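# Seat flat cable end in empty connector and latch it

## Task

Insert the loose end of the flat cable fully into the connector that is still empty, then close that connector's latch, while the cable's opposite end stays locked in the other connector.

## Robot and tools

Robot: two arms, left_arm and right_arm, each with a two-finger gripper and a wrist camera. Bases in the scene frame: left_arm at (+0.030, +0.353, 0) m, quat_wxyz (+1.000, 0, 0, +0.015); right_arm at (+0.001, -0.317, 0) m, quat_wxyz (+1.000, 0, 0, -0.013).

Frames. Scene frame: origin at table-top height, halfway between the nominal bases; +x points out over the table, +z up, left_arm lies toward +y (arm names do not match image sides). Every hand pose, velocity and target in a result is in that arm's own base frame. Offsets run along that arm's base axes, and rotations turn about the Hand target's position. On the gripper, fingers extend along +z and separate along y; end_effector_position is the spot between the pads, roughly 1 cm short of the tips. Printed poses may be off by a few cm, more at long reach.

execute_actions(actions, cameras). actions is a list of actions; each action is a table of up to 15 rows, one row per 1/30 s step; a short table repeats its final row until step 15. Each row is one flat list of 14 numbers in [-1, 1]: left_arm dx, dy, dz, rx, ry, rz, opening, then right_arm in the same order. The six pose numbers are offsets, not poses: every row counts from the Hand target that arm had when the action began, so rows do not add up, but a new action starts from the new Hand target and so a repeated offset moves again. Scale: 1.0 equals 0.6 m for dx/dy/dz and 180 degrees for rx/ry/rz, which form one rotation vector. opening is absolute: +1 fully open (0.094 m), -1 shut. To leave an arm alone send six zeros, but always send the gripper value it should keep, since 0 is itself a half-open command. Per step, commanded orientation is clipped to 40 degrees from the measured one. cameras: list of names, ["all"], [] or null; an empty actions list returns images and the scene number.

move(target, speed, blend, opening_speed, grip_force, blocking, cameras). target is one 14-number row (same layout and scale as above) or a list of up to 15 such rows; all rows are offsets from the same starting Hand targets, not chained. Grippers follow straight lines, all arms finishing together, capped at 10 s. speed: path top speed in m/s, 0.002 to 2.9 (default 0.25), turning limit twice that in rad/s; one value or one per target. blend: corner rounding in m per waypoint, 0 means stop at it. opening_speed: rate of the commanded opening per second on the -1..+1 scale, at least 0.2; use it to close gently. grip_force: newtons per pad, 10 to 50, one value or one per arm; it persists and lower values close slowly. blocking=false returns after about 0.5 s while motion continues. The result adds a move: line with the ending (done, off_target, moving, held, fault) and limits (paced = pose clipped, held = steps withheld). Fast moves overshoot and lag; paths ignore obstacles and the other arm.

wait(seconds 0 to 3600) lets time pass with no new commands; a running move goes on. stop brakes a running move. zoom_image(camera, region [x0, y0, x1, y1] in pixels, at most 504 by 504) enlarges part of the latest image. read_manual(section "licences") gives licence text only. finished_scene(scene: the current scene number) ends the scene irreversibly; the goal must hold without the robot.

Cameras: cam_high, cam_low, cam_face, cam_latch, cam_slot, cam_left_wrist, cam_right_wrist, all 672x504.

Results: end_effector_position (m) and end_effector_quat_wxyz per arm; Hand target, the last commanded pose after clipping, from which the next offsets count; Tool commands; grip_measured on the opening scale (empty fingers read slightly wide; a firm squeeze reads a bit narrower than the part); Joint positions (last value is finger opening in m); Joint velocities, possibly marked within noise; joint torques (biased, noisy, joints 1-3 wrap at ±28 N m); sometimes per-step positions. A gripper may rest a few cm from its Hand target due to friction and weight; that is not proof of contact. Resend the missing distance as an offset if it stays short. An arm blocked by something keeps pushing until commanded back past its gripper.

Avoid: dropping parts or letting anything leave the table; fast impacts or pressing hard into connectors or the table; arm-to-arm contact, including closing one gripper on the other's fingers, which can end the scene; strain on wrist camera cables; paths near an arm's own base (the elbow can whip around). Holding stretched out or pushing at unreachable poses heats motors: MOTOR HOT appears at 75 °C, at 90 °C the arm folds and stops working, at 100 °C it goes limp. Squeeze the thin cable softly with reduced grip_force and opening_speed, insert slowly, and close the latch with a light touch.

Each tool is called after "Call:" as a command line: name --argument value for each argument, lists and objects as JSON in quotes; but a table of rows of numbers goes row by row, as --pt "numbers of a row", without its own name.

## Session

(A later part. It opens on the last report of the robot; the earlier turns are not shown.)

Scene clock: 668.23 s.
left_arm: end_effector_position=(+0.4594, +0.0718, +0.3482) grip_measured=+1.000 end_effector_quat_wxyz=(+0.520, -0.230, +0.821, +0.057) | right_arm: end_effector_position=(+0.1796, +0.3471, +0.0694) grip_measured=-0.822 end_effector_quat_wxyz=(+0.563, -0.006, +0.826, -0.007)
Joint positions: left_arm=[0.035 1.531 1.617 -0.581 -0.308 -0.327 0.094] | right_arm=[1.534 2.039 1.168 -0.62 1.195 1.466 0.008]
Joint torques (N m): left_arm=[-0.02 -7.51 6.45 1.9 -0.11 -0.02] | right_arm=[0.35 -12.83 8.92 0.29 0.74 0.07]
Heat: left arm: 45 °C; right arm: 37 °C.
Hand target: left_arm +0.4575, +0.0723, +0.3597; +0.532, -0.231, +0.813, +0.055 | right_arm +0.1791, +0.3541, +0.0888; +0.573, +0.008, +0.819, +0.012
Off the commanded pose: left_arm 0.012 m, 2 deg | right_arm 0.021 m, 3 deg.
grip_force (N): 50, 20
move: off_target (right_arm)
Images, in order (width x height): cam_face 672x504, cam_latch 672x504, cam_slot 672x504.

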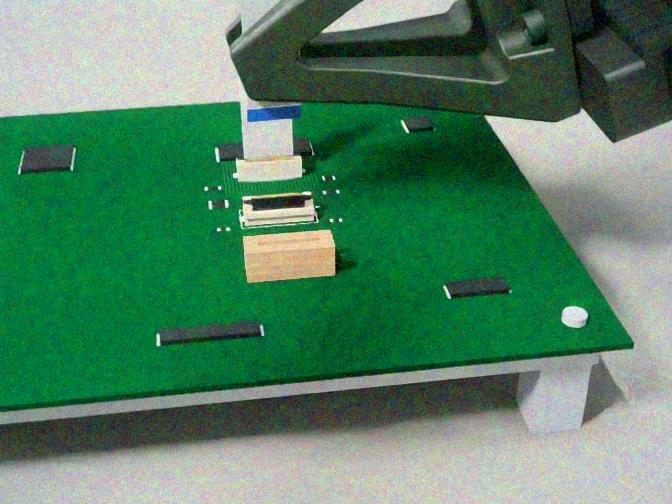

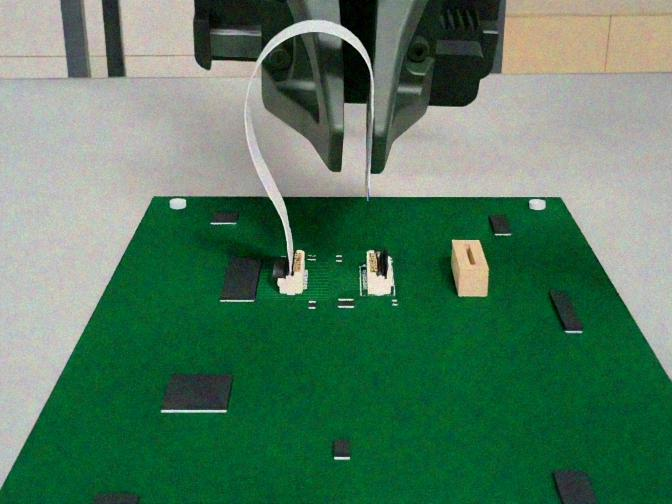

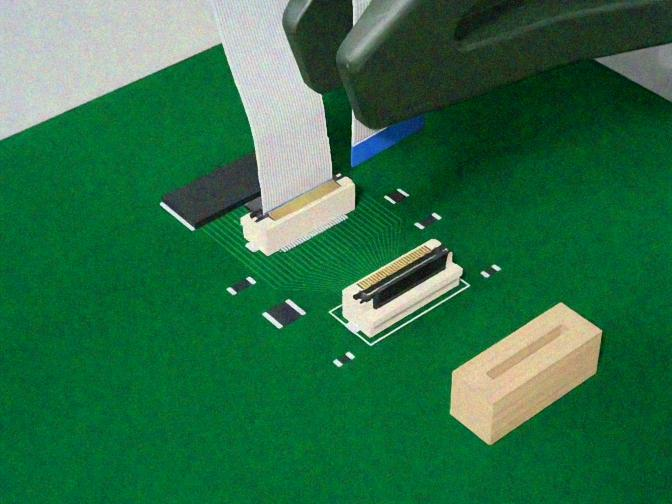

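Call:
move --target '[0,0,0,0,0,0,1,0,0.004,-0.03,0,0,0,-1]' --speed 0.03 --opening_speed 0.3 --cameras '["cam_latch","cam_slot","cam_face"]'

Call:
zoom_image --camera "cam_latch" --region '[330, 150, 470, 300]'

Call:
zoom_image --camera "cam_face" --region '[220, 90, 340, 230]'

Scene clock: 680.77 s.
left_arm: end_effector_position=(+0.4594, +0.0718, +0.3482) grip_measured=+1.000 end_effector_quat_wxyz=(+0.520, -0.230, +0.821, +0.057) | right_arm: end_effector_position=(+0.1797, +0.3506, +0.0697) grip_measured=-0.986 end_effector_quat_wxyz=(+0.564, +0.004, +0.826, +0.005)
Joint positions: left_arm=[0.035 1.531 1.617 -0.581 -0.308 -0.327 0.094] | right_arm=[1.534 2.039 1.168 -0.594 1.195 1.471 0.001]
Joint torques (N m): left_arm=[0.01 -7.54 6.48 1.9 -0.11 -0.02] | right_arm=[0.44 -8.2 7.66 0.64 0.76 0.07]
Heat: left arm: 45 °C; right arm: 37 °C.
Hand target: left_arm +0.4575, +0.0723, +0.3597; +0.532, -0.231, +0.813, +0.055 | right_arm +0.1791, +0.3565, +0.0708; +0.573, +0.008, +0.819, +0.012
Off the commanded pose: left_arm 0.012 m, 2 deg | right_arm 0.006 m, 2 deg.
grip_force (N): 50, 20
move: done
Images, in order (width x height): cam_face 672x504, cam_latch 672x504, cam_slot 672x504.

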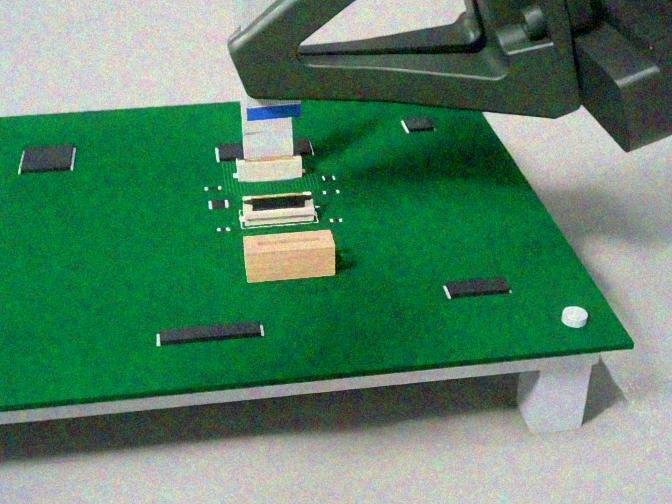

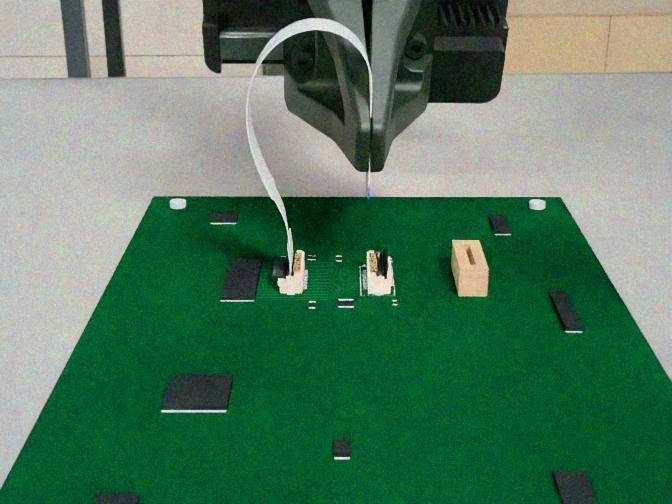

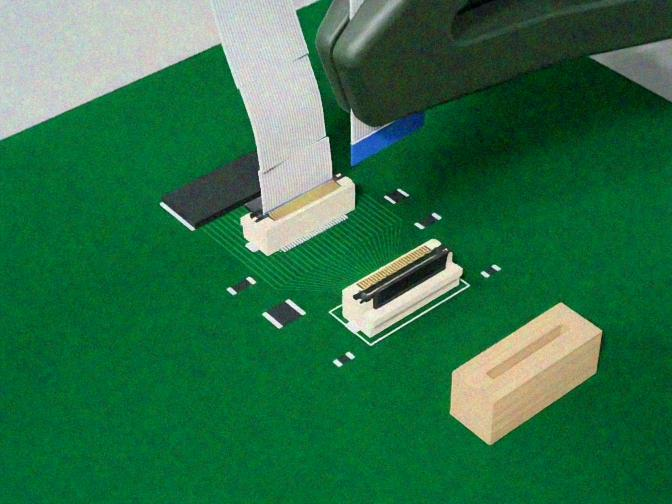

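Scaled by 3.360 from the camera's image (finer frame: 960x720).

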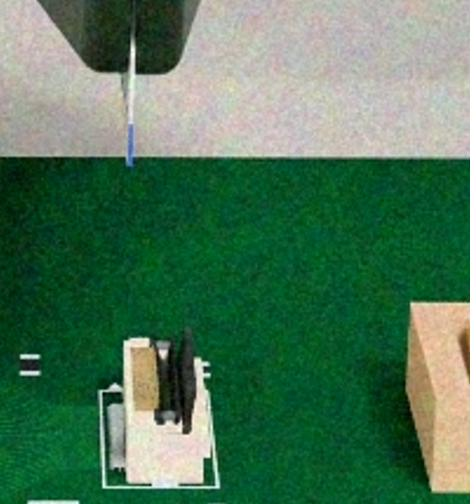

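Scaled by 3.600 from the camera's image (finer frame: 960x720).

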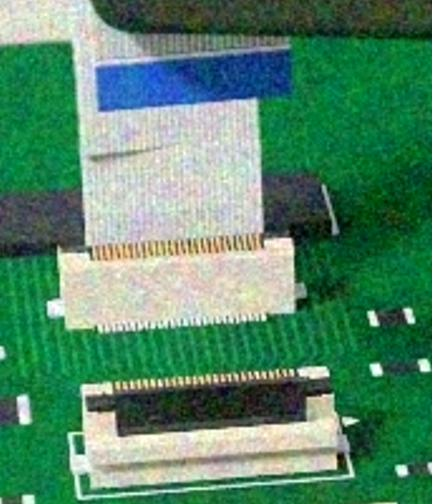

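Call:
move --target '[0,0,0,0,0,0,1,-0.001,0.004,-0.016,0,0,0,-1]' --speed 0.03 --cameras '["cam_latch","cam_slot","cam_face"]'

Call:
zoom_image --camera "cam_latch" --region '[330, 190, 430, 300]'

Call:
zoom_image --camera "cam_face" --region '[220, 110, 340, 230]'

Scene clock: 693.30 s.
left_arm: end_effector_position=(+0.4594, +0.0718, +0.3482) grip_measured=+1.000 end_effector_quat_wxyz=(+0.520, -0.230, +0.821, +0.057) | right_arm: end_effector_position=(+0.1789, +0.3528, +0.0608) grip_measured=-0.986 end_effector_quat_wxyz=(+0.564, +0.003, +0.826, +0.006)
Joint positions: left_arm=[0.035 1.531 1.617 -0.581 -0.308 -0.327 0.094] | right_arm=[1.537 2.066 1.168 -0.57 1.196 1.475 0.001]
Joint torques (N m): left_arm=[-0.01 -7.53 6.46 1.9 -0.11 -0.02] | right_arm=[0.28 -8.21 7.8 0.67 0.74 0.1]
Heat: left arm: 45 °C; right arm: 37 °C.
Hand target: left_arm +0.4575, +0.0723, +0.3597; +0.532, -0.231, +0.813, +0.055 | right_arm +0.1785, +0.3589, +0.0612; +0.573, +0.008, +0.819, +0.011
Off the commanded pose: left_arm 0.012 m, 2 deg | right_arm 0.006 m, 2 deg.
grip_force (N): 50, 20
move: done
Images, in order (width x height): cam_face 672x504, cam_latch 672x504, cam_slot 672x504.

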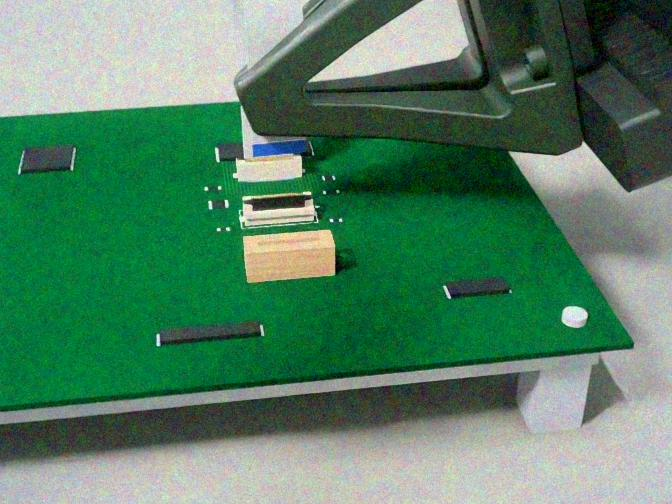

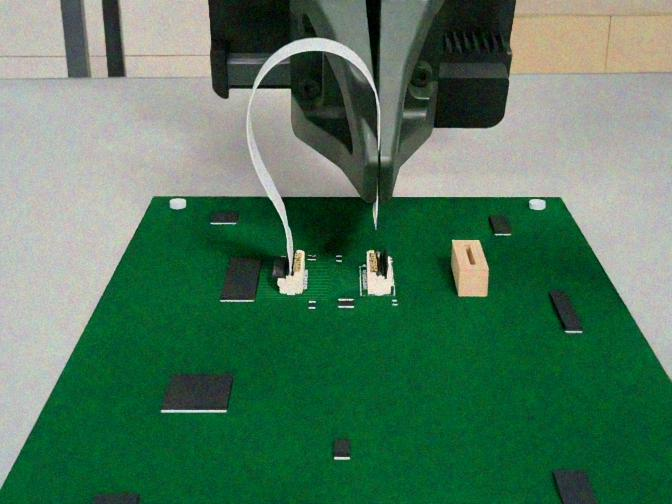

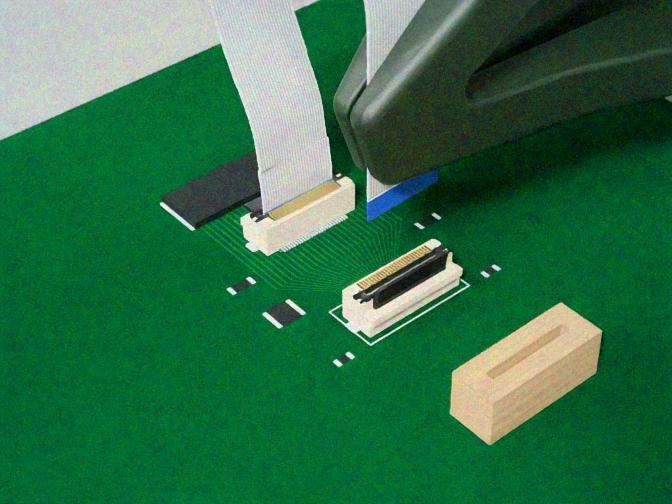

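Scaled by 4.582 from the camera's image (finer frame: 960x720).

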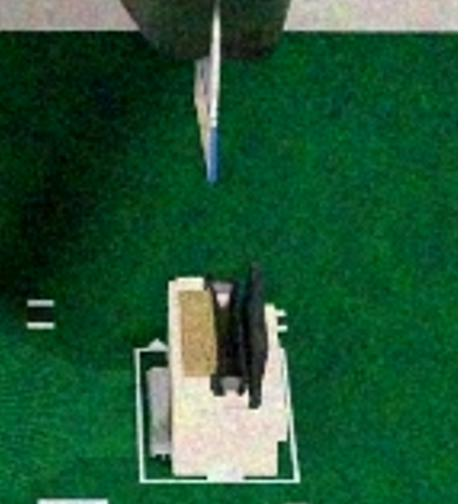

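Scaled by 4.200 from the camera's image (finer frame: 960x720).

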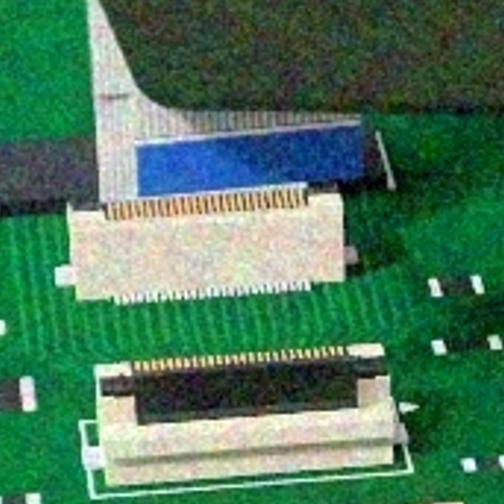

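Call:
execute_actions --actions '[]' --cameras '["cam_latch","cam_face","cam_slot"]'

Scene clock: 731.67 s.
left_arm: end_effector_position=(+0.4594, +0.0718, +0.3482) grip_measured=+1.000 end_effector_quat_wxyz=(+0.520, -0.230, +0.821, +0.057) | right_arm: end_effector_position=(+0.1789, +0.3529, +0.0609) grip_measured=-0.986 end_effector_quat_wxyz=(+0.564, +0.003, +0.826, +0.006)
Joint positions: left_arm=[0.035 1.531 1.617 -0.581 -0.308 -0.327 0.094] | right_arm=[1.537 2.066 1.168 -0.569 1.196 1.475 0.001]
Joint velocities: within noise
Joint torques (N m): left_arm=[-0.01 -7.53 6.48 1.9 -0.11 -0.02] | right_arm=[0.55 -8.1 7.99 0.64 0.76 0.08]
Heat: left arm: 45 °C; right arm: 37 °C.
Hand target: left_arm +0.4575, +0.0723, +0.3597; +0.532, -0.231, +0.813, +0.055 | right_arm +0.1785, +0.3589, +0.0612; +0.573, +0.008, +0.819, +0.012
Tool commands: left_gripper/opening=+1.0 right_gripper/opening=-1.0
Off the commanded pose: left_arm 0.012 m, 2 deg | right_arm 0.006 m, 2 deg.
grip_force (N): 50, 20
Images, in order (width x height): cam_face 672x504, cam_latch 672x504, cam_slot 672x504.

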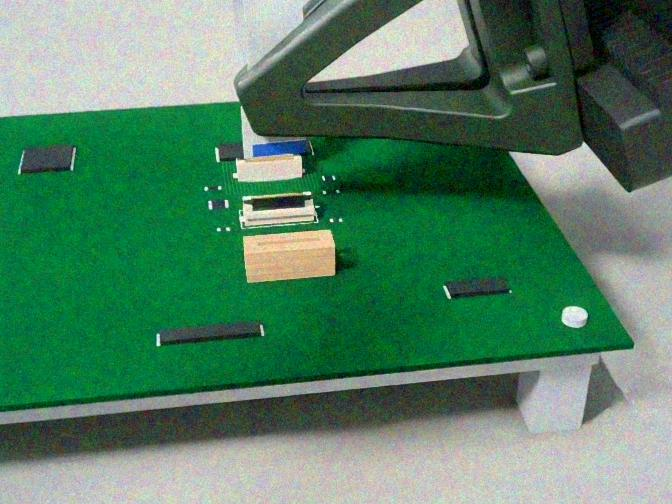

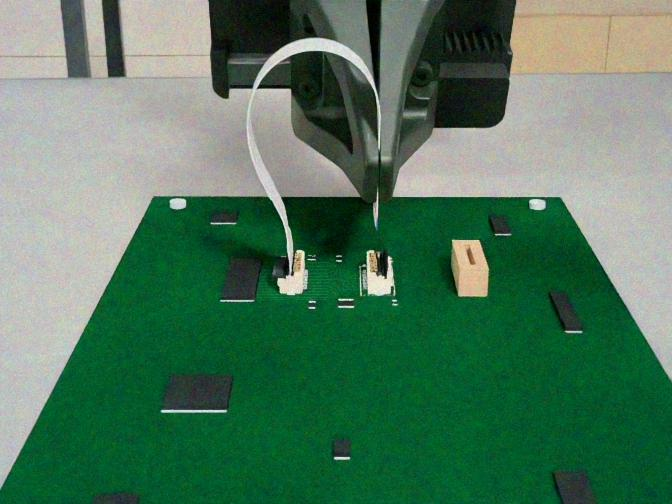

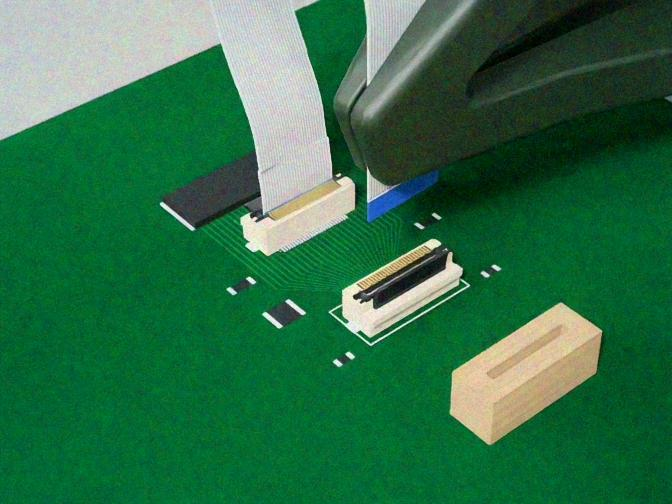

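Call:
move --target '[0,0,0,0,0,0,1, 0.004,0.002,0.0,0,0,0,-1]' --speed 0.02 --grip_force '[50,20]' --cameras '["cam_latch","cam_face"]'

Call:
zoom_image --camera "cam_latch" --region '[330, 190, 430, 300]'

Call:
zoom_image --camera "cam_face" --region '[220, 110, 340, 230]'

Scene clock: 749.90 s.
left_arm: end_effector_position=(+0.4594, +0.0718, +0.3482) grip_measured=+1.000 end_effector_quat_wxyz=(+0.520, -0.230, +0.821, +0.057) | right_arm: end_effector_position=(+0.1789, +0.3551, +0.0611) grip_measured=-0.986 end_effector_quat_wxyz=(+0.564, +0.006, +0.826, +0.011)
Joint positions: left_arm=[0.035 1.531 1.617 -0.581 -0.308 -0.327 0.094] | right_arm=[1.537 2.066 1.168 -0.554 1.196 1.47 0.001]
Joint torques (N m): left_arm=[-0.01 -7.51 6.46 1.9 -0.11 -0.02] | right_arm=[-0.01 -8.09 7.92 0.68 0.74 -0.05]
Heat: left arm: 45 °C; right arm: 37 °C.
Hand target: left_arm +0.4575, +0.0723, +0.3597; +0.532, -0.231, +0.813, +0.055 | right_arm +0.1809, +0.3600, +0.0612; +0.573, +0.007, +0.819, +0.011
Off the commanded pose: left_arm 0.012 m, 2 deg | right_arm 0.005 m, 1 deg.
grip_force (N): 50, 20
move: done
Images, in order (width x height): cam_face 672x504, cam_latch 672x504.

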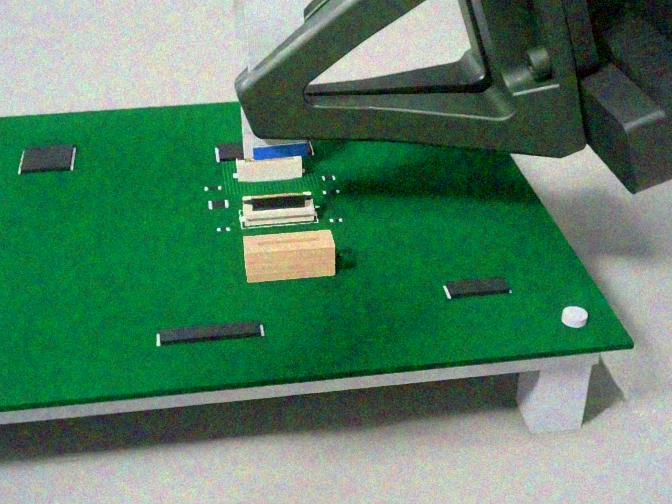

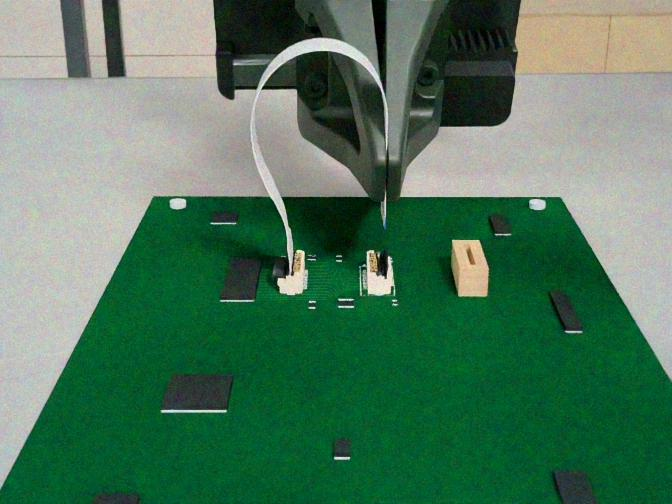

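Scaled by 4.582 from the camera's image (finer frame: 960x720).

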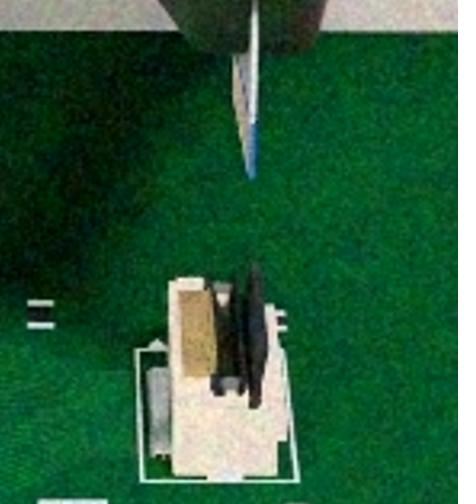

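Scaled by 4.200 from the camera's image (finer frame: 960x720).

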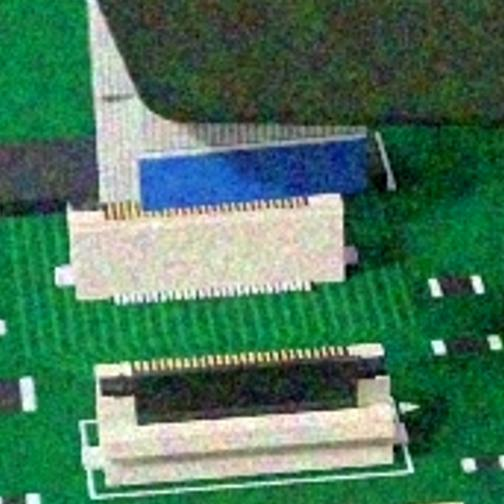

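Call:
move --target '[0,0,0,0,0,0,1, 0.004,-0.002,0.0,-0.003,0,0,-1]' --speed 0.02 --grip_force '[50,20]' --cameras '["cam_latch","cam_face"]'

Call:
zoom_image --camera "cam_latch" --region '[330, 190, 430, 300]'

Call:
zoom_image --camera "cam_face" --region '[220, 110, 340, 230]'

Scene clock: 778.17 s.
left_arm: end_effector_position=(+0.4594, +0.0718, +0.3482) grip_measured=+1.000 end_effector_quat_wxyz=(+0.520, -0.230, +0.821, +0.057) | right_arm: end_effector_position=(+0.1790, +0.3565, +0.0613) grip_measured=-0.986 end_effector_quat_wxyz=(+0.564, +0.001, +0.826, +0.010)
Joint positions: left_arm=[0.035 1.531 1.617 -0.581 -0.308 -0.327 0.094] | right_arm=[1.537 2.066 1.168 -0.543 1.196 1.451 0.001]
Joint torques (N m): left_arm=[-0.01 -7.54 6.46 1.9 -0.11 -0.02] | right_arm=[-0.59 -8.35 7.35 0.7 0.73 0.02]
Heat: left arm: 45 °C; right arm: 37 °C.
Hand target: left_arm +0.4575, +0.0723, +0.3597; +0.532, -0.231, +0.813, +0.055 | right_arm +0.1833, +0.3589, +0.0612; +0.573, +0.005, +0.820, +0.008
Off the commanded pose: left_arm 0.012 m, 2 deg | right_arm 0.005 m, 1 deg.
grip_force (N): 50, 20
move: done
Images, in order (width x height): cam_face 672x504, cam_latch 672x504.

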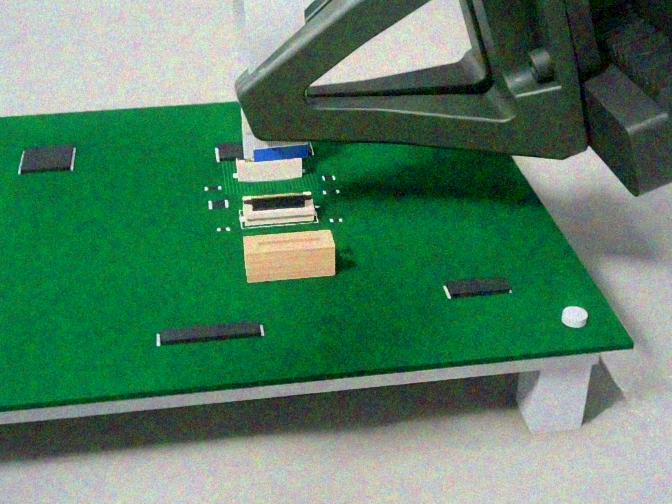

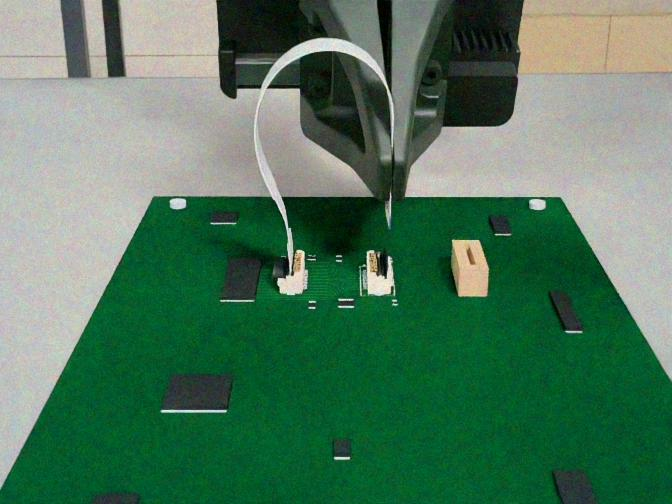

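Scaled by 4.582 from the camera's image (finer frame: 960x720).

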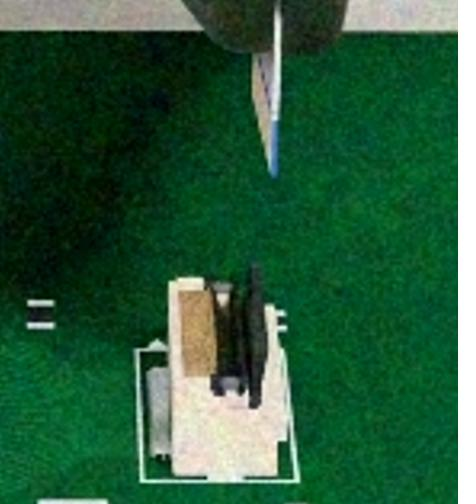

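Scaled by 4.200 from the camera's image (finer frame: 960x720).

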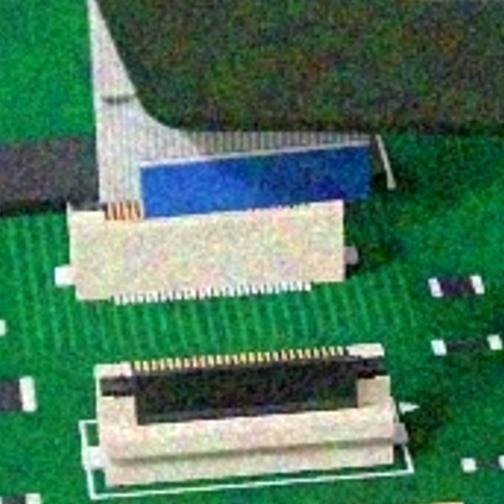

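Call:
move --target '[0,0,0,0,0,0,1, 0.0,-0.003,0.0,0.003,0,0,-1]' --speed 0.02 --grip_force '[50,20]' --cameras '["cam_latch"]'

Call:
zoom_image --camera "cam_latch" --region '[330, 190, 430, 300]'

Scene clock: 827.10 s.
left_arm: end_effector_position=(+0.4594, +0.0718, +0.3482) grip_measured=+1.000 end_effector_quat_wxyz=(+0.520, -0.230, +0.821, +0.057) | right_arm: end_effector_position=(+0.1791, +0.3586, +0.0616) grip_measured=-0.986 end_effector_quat_wxyz=(+0.564, +0.005, +0.825, +0.016)
Joint positions: left_arm=[0.035 1.531 1.617 -0.581 -0.308 -0.327 0.094] | right_arm=[1.537 2.066 1.168 -0.527 1.196 1.451 0.001]
Joint torques (N m): left_arm=[-0.01 -7.53 6.48 1.9 -0.11 -0.02] | right_arm=[-0.7 -9.18 6.11 0.72 0.71 -0.01]
Heat: left arm: 45 °C; right arm: 37 °C.
Hand target: left_arm +0.4575, +0.0723, +0.3597; +0.532, -0.231, +0.813, +0.055 | right_arm +0.1833, +0.3571, +0.0612; +0.573, +0.008, +0.819, +0.012
Off the commanded pose: left_arm 0.012 m, 2 deg | right_arm 0.005 m, 1 deg.
grip_force (N): 50, 20
move: done

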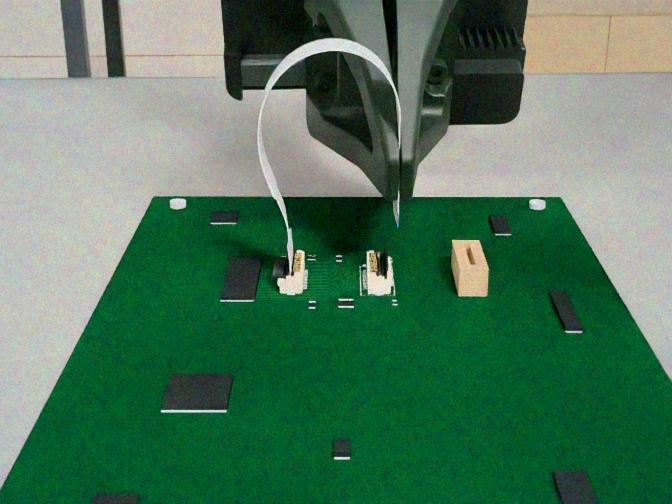

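Scaled by 4.582 from the camera's image (finer frame: 960x720).

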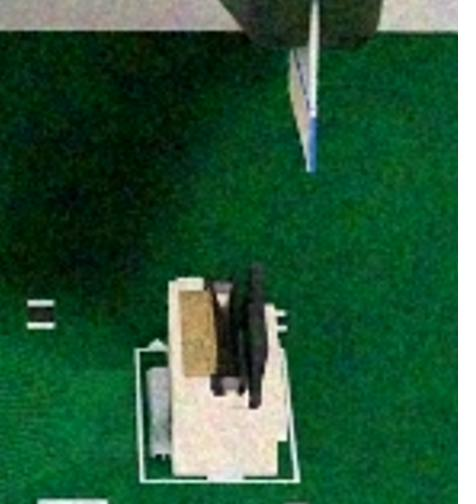

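Call:
move --target '[0,0,0,0,0,0,1, 0.0,-0.006,0.0,0,0,0,-1]' --speed 0.02 --grip_force '[50,20]' --cameras '[]'

Scene clock: 842.77 s.
left_arm: end_effector_position=(+0.4594, +0.0718, +0.3482) grip_measured=+1.000 end_effector_quat_wxyz=(+0.520, -0.230, +0.821, +0.057) | right_arm: end_effector_position=(+0.1791, +0.3596, +0.0617) grip_measured=-0.986 end_effector_quat_wxyz=(+0.564, +0.007, +0.825, +0.019)
Joint positions: left_arm=[0.035 1.531 1.617 -0.581 -0.308 -0.327 0.094] | right_arm=[1.537 2.066 1.168 -0.52 1.196 1.451 0.001]
Joint torques (N m): left_arm=[-0.02 -7.51 6.48 1.9 -0.11 -0.02] | right_arm=[-0.83 -10.09 4.49 0.74 0.67 0]
Heat: left arm: 45 °C; right arm: 37 °C.
Hand target: left_arm +0.4575, +0.0723, +0.3597; +0.532, -0.231, +0.813, +0.055 | right_arm +0.1833, +0.3535, +0.0612; +0.573, +0.008, +0.819, +0.012
Off the commanded pose: left_arm 0.012 m, 2 deg | right_arm 0.007 m, 1 deg.
grip_force (N): 50, 20
move: done

Call:
move --target '[0,0,0,0,0,0,1, 0.0,-0.004,0.0,0,0,0,-1]' --speed 0.02 --grip_force '[50,20]' --cameras '[]'

Scene clock: 856.10 s.
left_arm: end_effector_position=(+0.4594, +0.0718, +0.3482) grip_measured=+1.000 end_effector_quat_wxyz=(+0.520, -0.230, +0.821, +0.057) | right_arm: end_effector_position=(+0.1790, +0.3577, +0.0598) grip_measured=-0.986 end_effector_quat_wxyz=(+0.564, +0.006, +0.825, +0.018)
Joint positions: left_arm=[0.035 1.531 1.617 -0.581 -0.308 -0.327 0.094] | right_arm=[1.537 2.066 1.158 -0.515 1.196 1.45 0.001]
Joint torques (N m): left_arm=[-0.02 -7.5 6.48 1.9 -0.11 -0.02] | right_arm=[-0.72 -10.54 4.01 0.74 0.75 -0.02]
Heat: left arm: 45 °C; right arm: 37 °C.
Hand target: left_arm +0.4575, +0.0723, +0.3597; +0.532, -0.231, +0.813, +0.055 | right_arm +0.1833, +0.3511, +0.0612; +0.573, +0.008, +0.820, +0.012
Off the commanded pose: left_arm 0.012 m, 2 deg | right_arm 0.008 m, 1 deg.
grip_force (N): 50, 20
move: done

Call:
move --target '[0,0,0,0,0,0,1, 0.0,-0.005,0.0,0,0,0,-1]' --speed 0.02 --grip_force '[50,20]' --cameras '["cam_latch","cam_face"]'

Call:
zoom_image --camera "cam_latch" --region '[330, 190, 430, 300]'

Call:
zoom_image --camera "cam_face" --region '[220, 110, 340, 230]'

Scene clock: 866.53 s.
left_arm: end_effector_position=(+0.4594, +0.0718, +0.3482) grip_measured=+1.000 end_effector_quat_wxyz=(+0.520, -0.230, +0.821, +0.057) | right_arm: end_effector_position=(+0.1799, +0.3538, +0.0568) grip_measured=-0.986 end_effector_quat_wxyz=(+0.564, +0.004, +0.825, +0.013)
Joint positions: left_arm=[0.035 1.531 1.617 -0.581 -0.308 -0.327 0.094] | right_arm=[1.534 2.066 1.144 -0.508 1.196 1.449 0.001]
Joint torques (N m): left_arm=[-0.01 -7.51 6.45 1.9 -0.11 -0.02] | right_arm=[-0.59 -11.55 4.04 0.7 0.74 -0.02]
Heat: left arm: 45 °C; right arm: 38 °C.
Hand target: left_arm +0.4575, +0.0723, +0.3597; +0.532, -0.231, +0.813, +0.055 | right_arm +0.1834, +0.3481, +0.0613; +0.573, +0.008, +0.819, +0.012
Off the commanded pose: left_arm 0.012 m, 2 deg | right_arm 0.008 m, 1 deg.
grip_force (N): 50, 20
move: done
Images, in order (width x height): cam_face 672x504, cam_latch 672x504.

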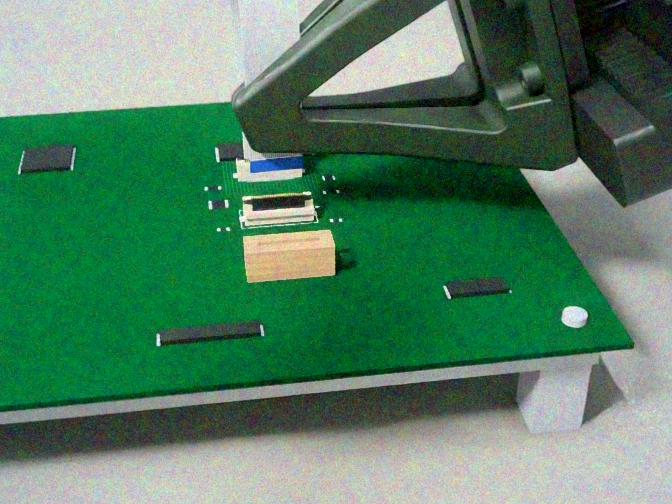

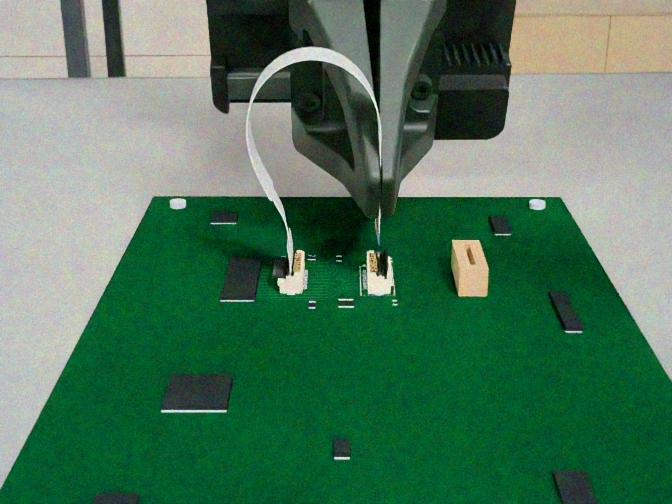

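Scaled by 4.582 from the camera's image (finer frame: 960x720).

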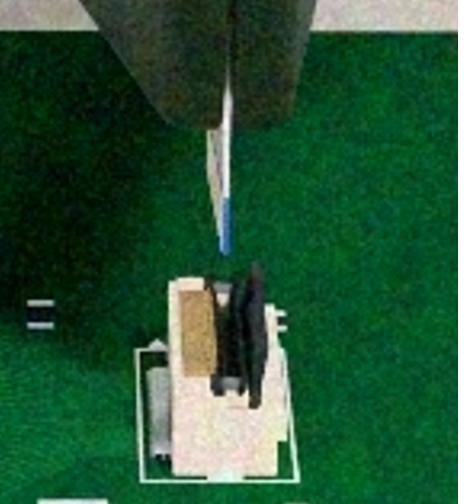

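Scaled by 4.200 from the camera's image (finer frame: 960x720).

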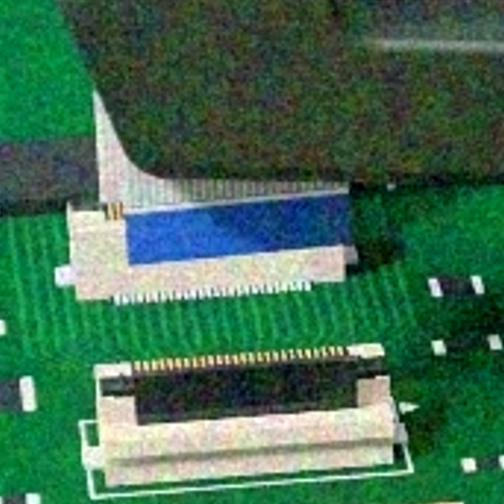

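Call:
move --target '[0,0,0,0,0,0,1, -0.0005,0,-0.014,0,0,0,-1]' --speed 0.02 --grip_force '[50,20]' --cameras '[]'

Scene clock: 885.60 s.
left_arm: end_effector_position=(+0.4594, +0.0718, +0.3482) grip_measured=+1.000 end_effector_quat_wxyz=(+0.520, -0.230, +0.821, +0.057) | right_arm: end_effector_position=(+0.1799, +0.3550, +0.0555) grip_measured=-0.986 end_effector_quat_wxyz=(+0.565, +0.009, +0.825, +0.021)
Joint positions: left_arm=[0.035 1.531 1.617 -0.581 -0.308 -0.327 0.094] | right_arm=[1.534 2.066 1.135 -0.481 1.196 1.449 0.001]
Joint torques (N m): left_arm=[-0.01 -7.53 6.46 1.9 -0.11 -0.02] | right_arm=[-0.54 -9.47 4.01 0.75 0.71 -0.01]
Heat: left arm: 45 °C; right arm: 38 °C.
Hand target: left_arm +0.4575, +0.0723, +0.3597; +0.532, -0.231, +0.813, +0.055 | right_arm +0.1831, +0.3481, +0.0529; +0.573, +0.008, +0.819, +0.011
Off the commanded pose: left_arm 0.012 m, 2 deg | right_arm 0.008 m, 2 deg.
grip_force (N): 50, 20
move: done

Call:
move --target '[0,0,0,0,0,0,1, -0.0005,0,-0.008,-0.006,0,0,-1]' --speed 0.02 --grip_force '[50,20]' --cameras '["cam_latch","cam_face"]'

Call:
zoom_image --camera "cam_latch" --region '[330, 190, 430, 300]'

Call:
zoom_image --camera "cam_face" --region '[220, 110, 340, 230]'

Scene clock: 896.87 s.
left_arm: end_effector_position=(+0.4594, +0.0718, +0.3482) grip_measured=+1.000 end_effector_quat_wxyz=(+0.520, -0.230, +0.821, +0.057) | right_arm: end_effector_position=(+0.1799, +0.3551, +0.0555) grip_measured=-0.986 end_effector_quat_wxyz=(+0.565, +0.010, +0.825, +0.021)
Joint positions: left_arm=[0.035 1.531 1.617 -0.581 -0.308 -0.327 0.094] | right_arm=[1.534 2.066 1.135 -0.48 1.196 1.449 0.001]
Joint torques (N m): left_arm=[-0.02 -7.51 6.48 1.9 -0.11 -0.02] | right_arm=[-0.32 -8.14 4.71 0.65 0.71 -0.02]
Heat: left arm: 45 °C; right arm: 38 °C.
Hand target: left_arm +0.4575, +0.0723, +0.3597; +0.532, -0.231, +0.813, +0.055 | right_arm +0.1828, +0.3481, +0.0481; +0.573, +0.002, +0.820, +0.004
Off the commanded pose: left_arm 0.012 m, 2 deg | right_arm 0.011 m, 2 deg.
grip_force (N): 50, 20
move: off_target (right_arm)
Images, in order (width x height): cam_face 672x504, cam_latch 672x504.

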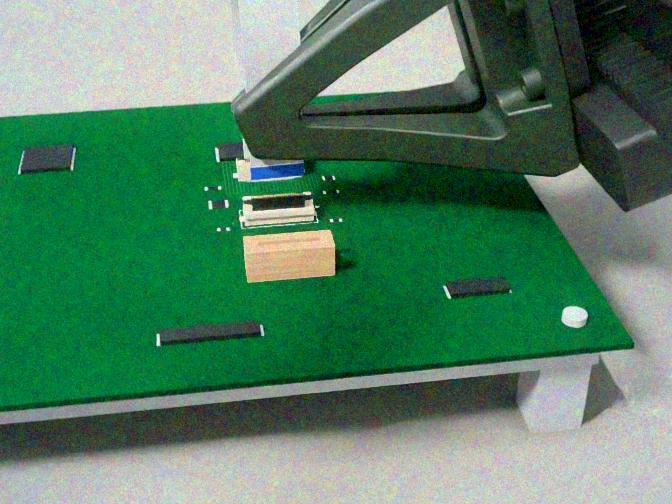

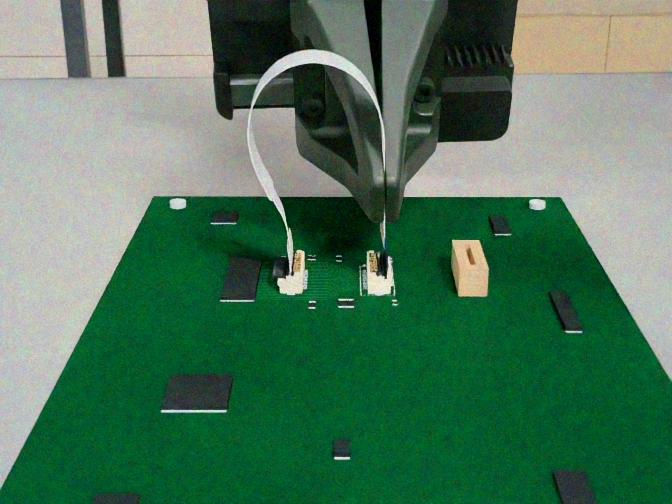

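Scaled by 4.582 from the camera's image (finer frame: 960x720).

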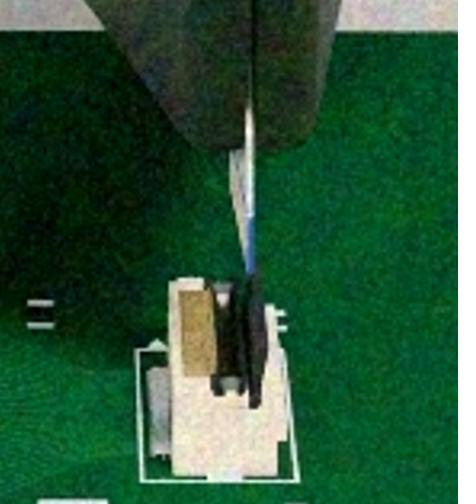

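Scaled by 4.200 from the camera's image (finer frame: 960x720).

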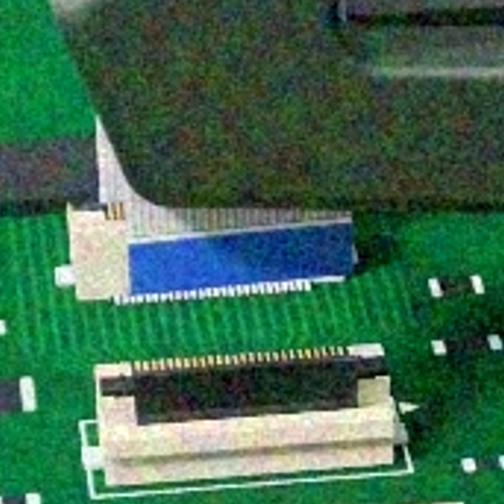

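Call:
move --target '[0,0,0,0,0,0,1, -0.0005,-0.004,-0.002,-0.006,0,0,-1]' --speed 0.02 --grip_force '[50,20]' --cameras '["cam_latch","cam_face"]'

Call:
zoom_image --camera "cam_latch" --region '[330, 190, 430, 300]'

Call:
zoom_image --camera "cam_face" --region '[220, 110, 340, 230]'

Scene clock: 906.93 s.
left_arm: end_effector_position=(+0.4594, +0.0718, +0.3482) grip_measured=+1.000 end_effector_quat_wxyz=(+0.520, -0.230, +0.821, +0.057) | right_arm: end_effector_position=(+0.1799, +0.3551, +0.0555) grip_measured=-0.986 end_effector_quat_wxyz=(+0.565, +0.010, +0.825, +0.021)
Joint positions: left_arm=[0.035 1.531 1.617 -0.581 -0.308 -0.327 0.094] | right_arm=[1.534 2.066 1.135 -0.48 1.196 1.449 0.001]
Joint torques (N m): left_arm=[-0.01 -7.53 6.48 1.9 -0.11 -0.02] | right_arm=[-0.49 -7.86 4.67 0.49 0.73 -0.02]
Heat: left arm: 45 °C; right arm: 38 °C.
Hand target: left_arm +0.4575, +0.0723, +0.3597; +0.532, -0.231, +0.813, +0.055 | right_arm +0.1825, +0.3457, +0.0469; +0.573, -0.003, +0.820, -0.004
Off the commanded pose: left_arm 0.012 m, 2 deg | right_arm 0.013 m, 3 deg.
grip_force (N): 50, 20
move: off_target (right_arm)
Images, in order (width x height): cam_face 672x504, cam_latch 672x504.

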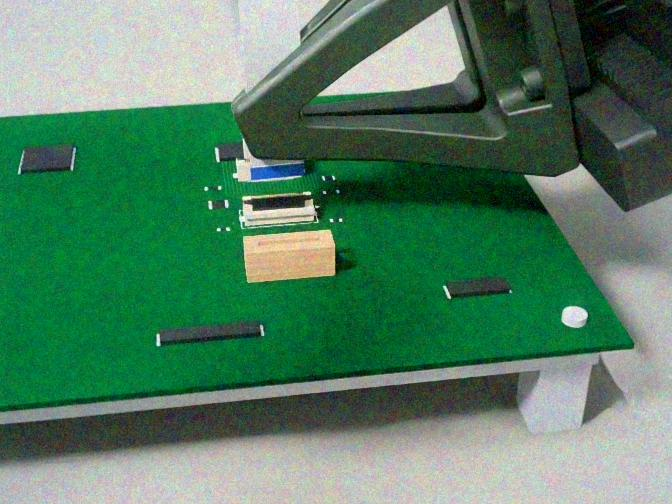

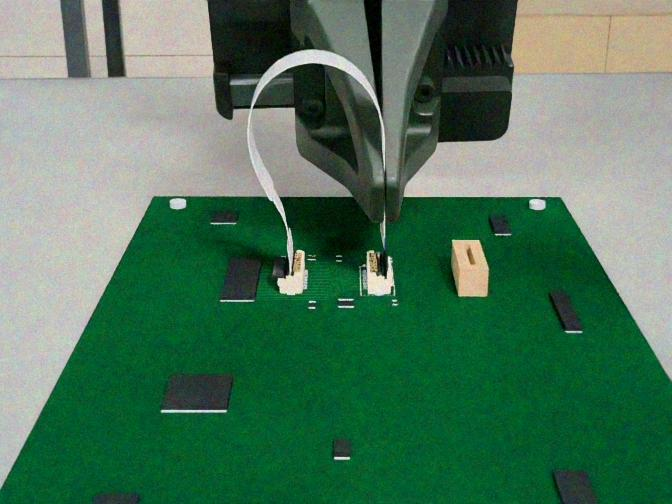

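Scaled by 4.582 from the camera's image (finer frame: 960x720).

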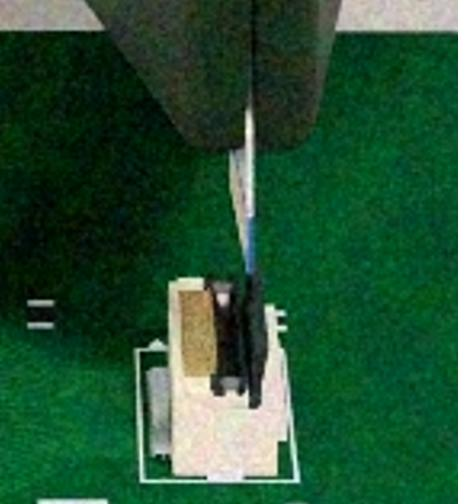

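Scaled by 4.200 from the camera's image (finer frame: 960x720).

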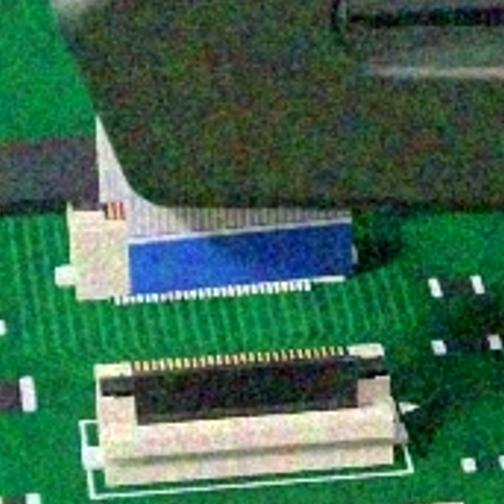

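Call:
move --target '[0,0,0,0,0,0,1, -0.0005,-0.004,-0.001,-0.008,0,0,-1]' --speed 0.02 --grip_force '[50,20]' --cameras '[]'

Scene clock: 915.67 s.
left_arm: end_effector_position=(+0.4594, +0.0718, +0.3482) grip_measured=+1.000 end_effector_quat_wxyz=(+0.520, -0.230, +0.821, +0.057) | right_arm: end_effector_position=(+0.1798, +0.3521, +0.0531) grip_measured=-0.986 end_effector_quat_wxyz=(+0.564, +0.002, +0.825, +0.010)
Joint positions: left_arm=[0.035 1.531 1.617 -0.581 -0.308 -0.327 0.094] | right_arm=[1.534 2.072 1.135 -0.499 1.196 1.448 0.001]
Joint torques (N m): left_arm=[-0.01 -7.51 6.48 1.9 -0.11 -0.02] | right_arm=[-0.4 -7.97 4.77 0.4 0.73 -0.01]
Heat: left arm: 45 °C; right arm: 37 °C.
Hand target: left_arm +0.4575, +0.0723, +0.3597; +0.532, -0.231, +0.813, +0.055 | right_arm +0.1822, +0.3433, +0.0463; +0.573, -0.010, +0.819, -0.014
Off the commanded pose: left_arm 0.012 m, 2 deg | right_arm 0.011 m, 3 deg.
grip_force (N): 50, 20
move: off_target (right_arm)

Call:
wait --seconds 0.1 --cameras '["cam_latch","cam_slot"]'

Call:
zoom_image --camera "cam_latch" --region '[350, 225, 410, 285]'

Call:
zoom_image --camera "cam_slot" --region '[335, 225, 475, 325]'

Scene clock: 924.60 s.
left_arm: end_effector_position=(+0.4594, +0.0718, +0.3482) grip_measured=+1.000 end_effector_quat_wxyz=(+0.520, -0.230, +0.821, +0.057) | right_arm: end_effector_position=(+0.1798, +0.3520, +0.0531) grip_measured=-0.986 end_effector_quat_wxyz=(+0.564, +0.002, +0.825, +0.010)
Joint positions: left_arm=[0.035 1.531 1.617 -0.581 -0.308 -0.327 0.094] | right_arm=[1.534 2.072 1.135 -0.5 1.196 1.448 0.001]
Joint torques (N m): left_arm=[-0.02 -7.51 6.48 1.9 -0.11 -0.02] | right_arm=[-0.21 -7.97 4.83 0.37 0.74 0.02]
Heat: left arm: 45 °C; right arm: 37 °C.
Hand target: left_arm +0.4575, +0.0723, +0.3597; +0.532, -0.231, +0.813, +0.055 | right_arm +0.1822, +0.3433, +0.0463; +0.573, -0.010, +0.819, -0.014
Tool commands: left_gripper/opening=+1.0 right_gripper/opening=-1.0
Off the commanded pose: left_arm 0.012 m, 2 deg | right_arm 0.011 m, 3 deg.
grip_force (N): 50, 20
wait: 0.10 s; at rest from the start

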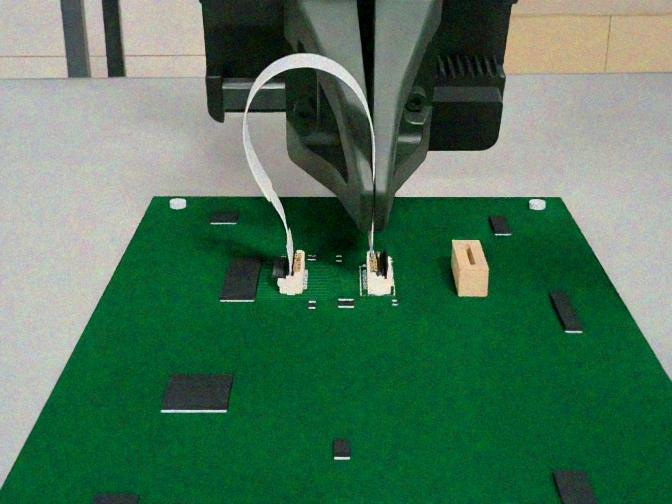

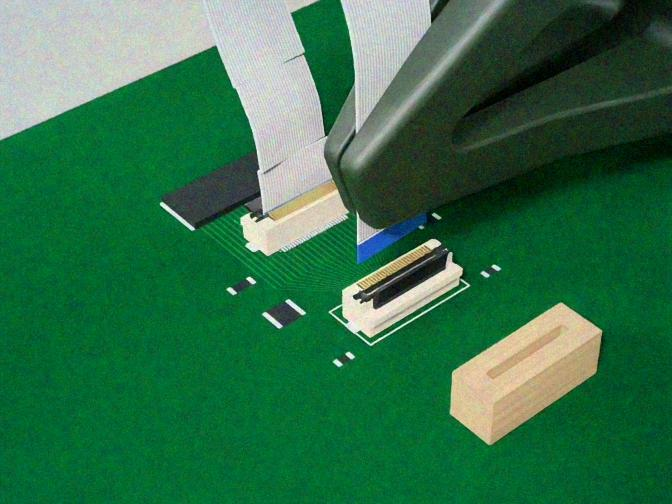

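Scaled by 8.400 from the camera's image (finer frame: 960x720).

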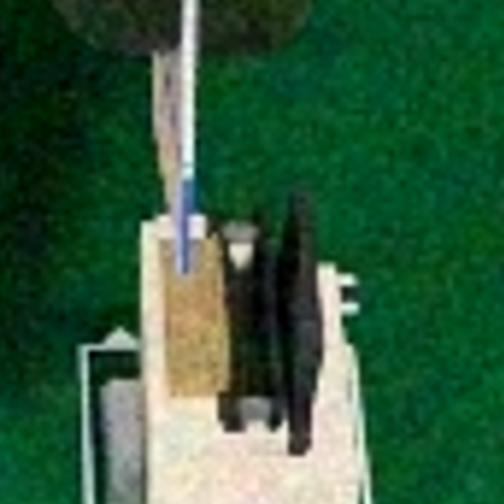

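Scaled by 3.600 from the camera's image (finer frame: 960x720).

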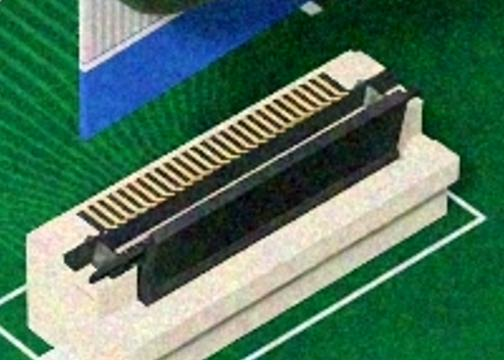

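Call:
move --target '[0,0,0,0,0,0,1, 0,0.006,0,0.014,0,0,-1]' --speed 0.02 --grip_force '[50,20]' --cameras '[]'

Scene clock: 941.37 s.
left_arm: end_effector_position=(+0.4594, +0.0718, +0.3482) grip_measured=+1.000 end_effector_quat_wxyz=(+0.520, -0.230, +0.821, +0.057) | right_arm: end_effector_position=(+0.1799, +0.3539, +0.0533) grip_measured=-0.986 end_effector_quat_wxyz=(+0.564, +0.006, +0.825, +0.016)
Joint positions: left_arm=[0.035 1.531 1.617 -0.581 -0.308 -0.327 0.094] | right_arm=[1.534 2.072 1.135 -0.486 1.196 1.448 0.001]
Joint torques (N m): left_arm=[-0.01 -7.54 6.48 1.9 -0.11 -0.02] | right_arm=[-0.29 -8.31 4.23 0.73 0.71 0.07]
Heat: left arm: 45 °C; right arm: 37 °C.
Hand target: left_arm +0.4575, +0.0723, +0.3597; +0.532, -0.231, +0.813, +0.055 | right_arm +0.1822, +0.3469, +0.0463; +0.573, +0.002, +0.820, +0.004
Off the commanded pose: left_arm 0.012 m, 2 deg | right_arm 0.010 m, 2 deg.
grip_force (N): 50, 20
move: done


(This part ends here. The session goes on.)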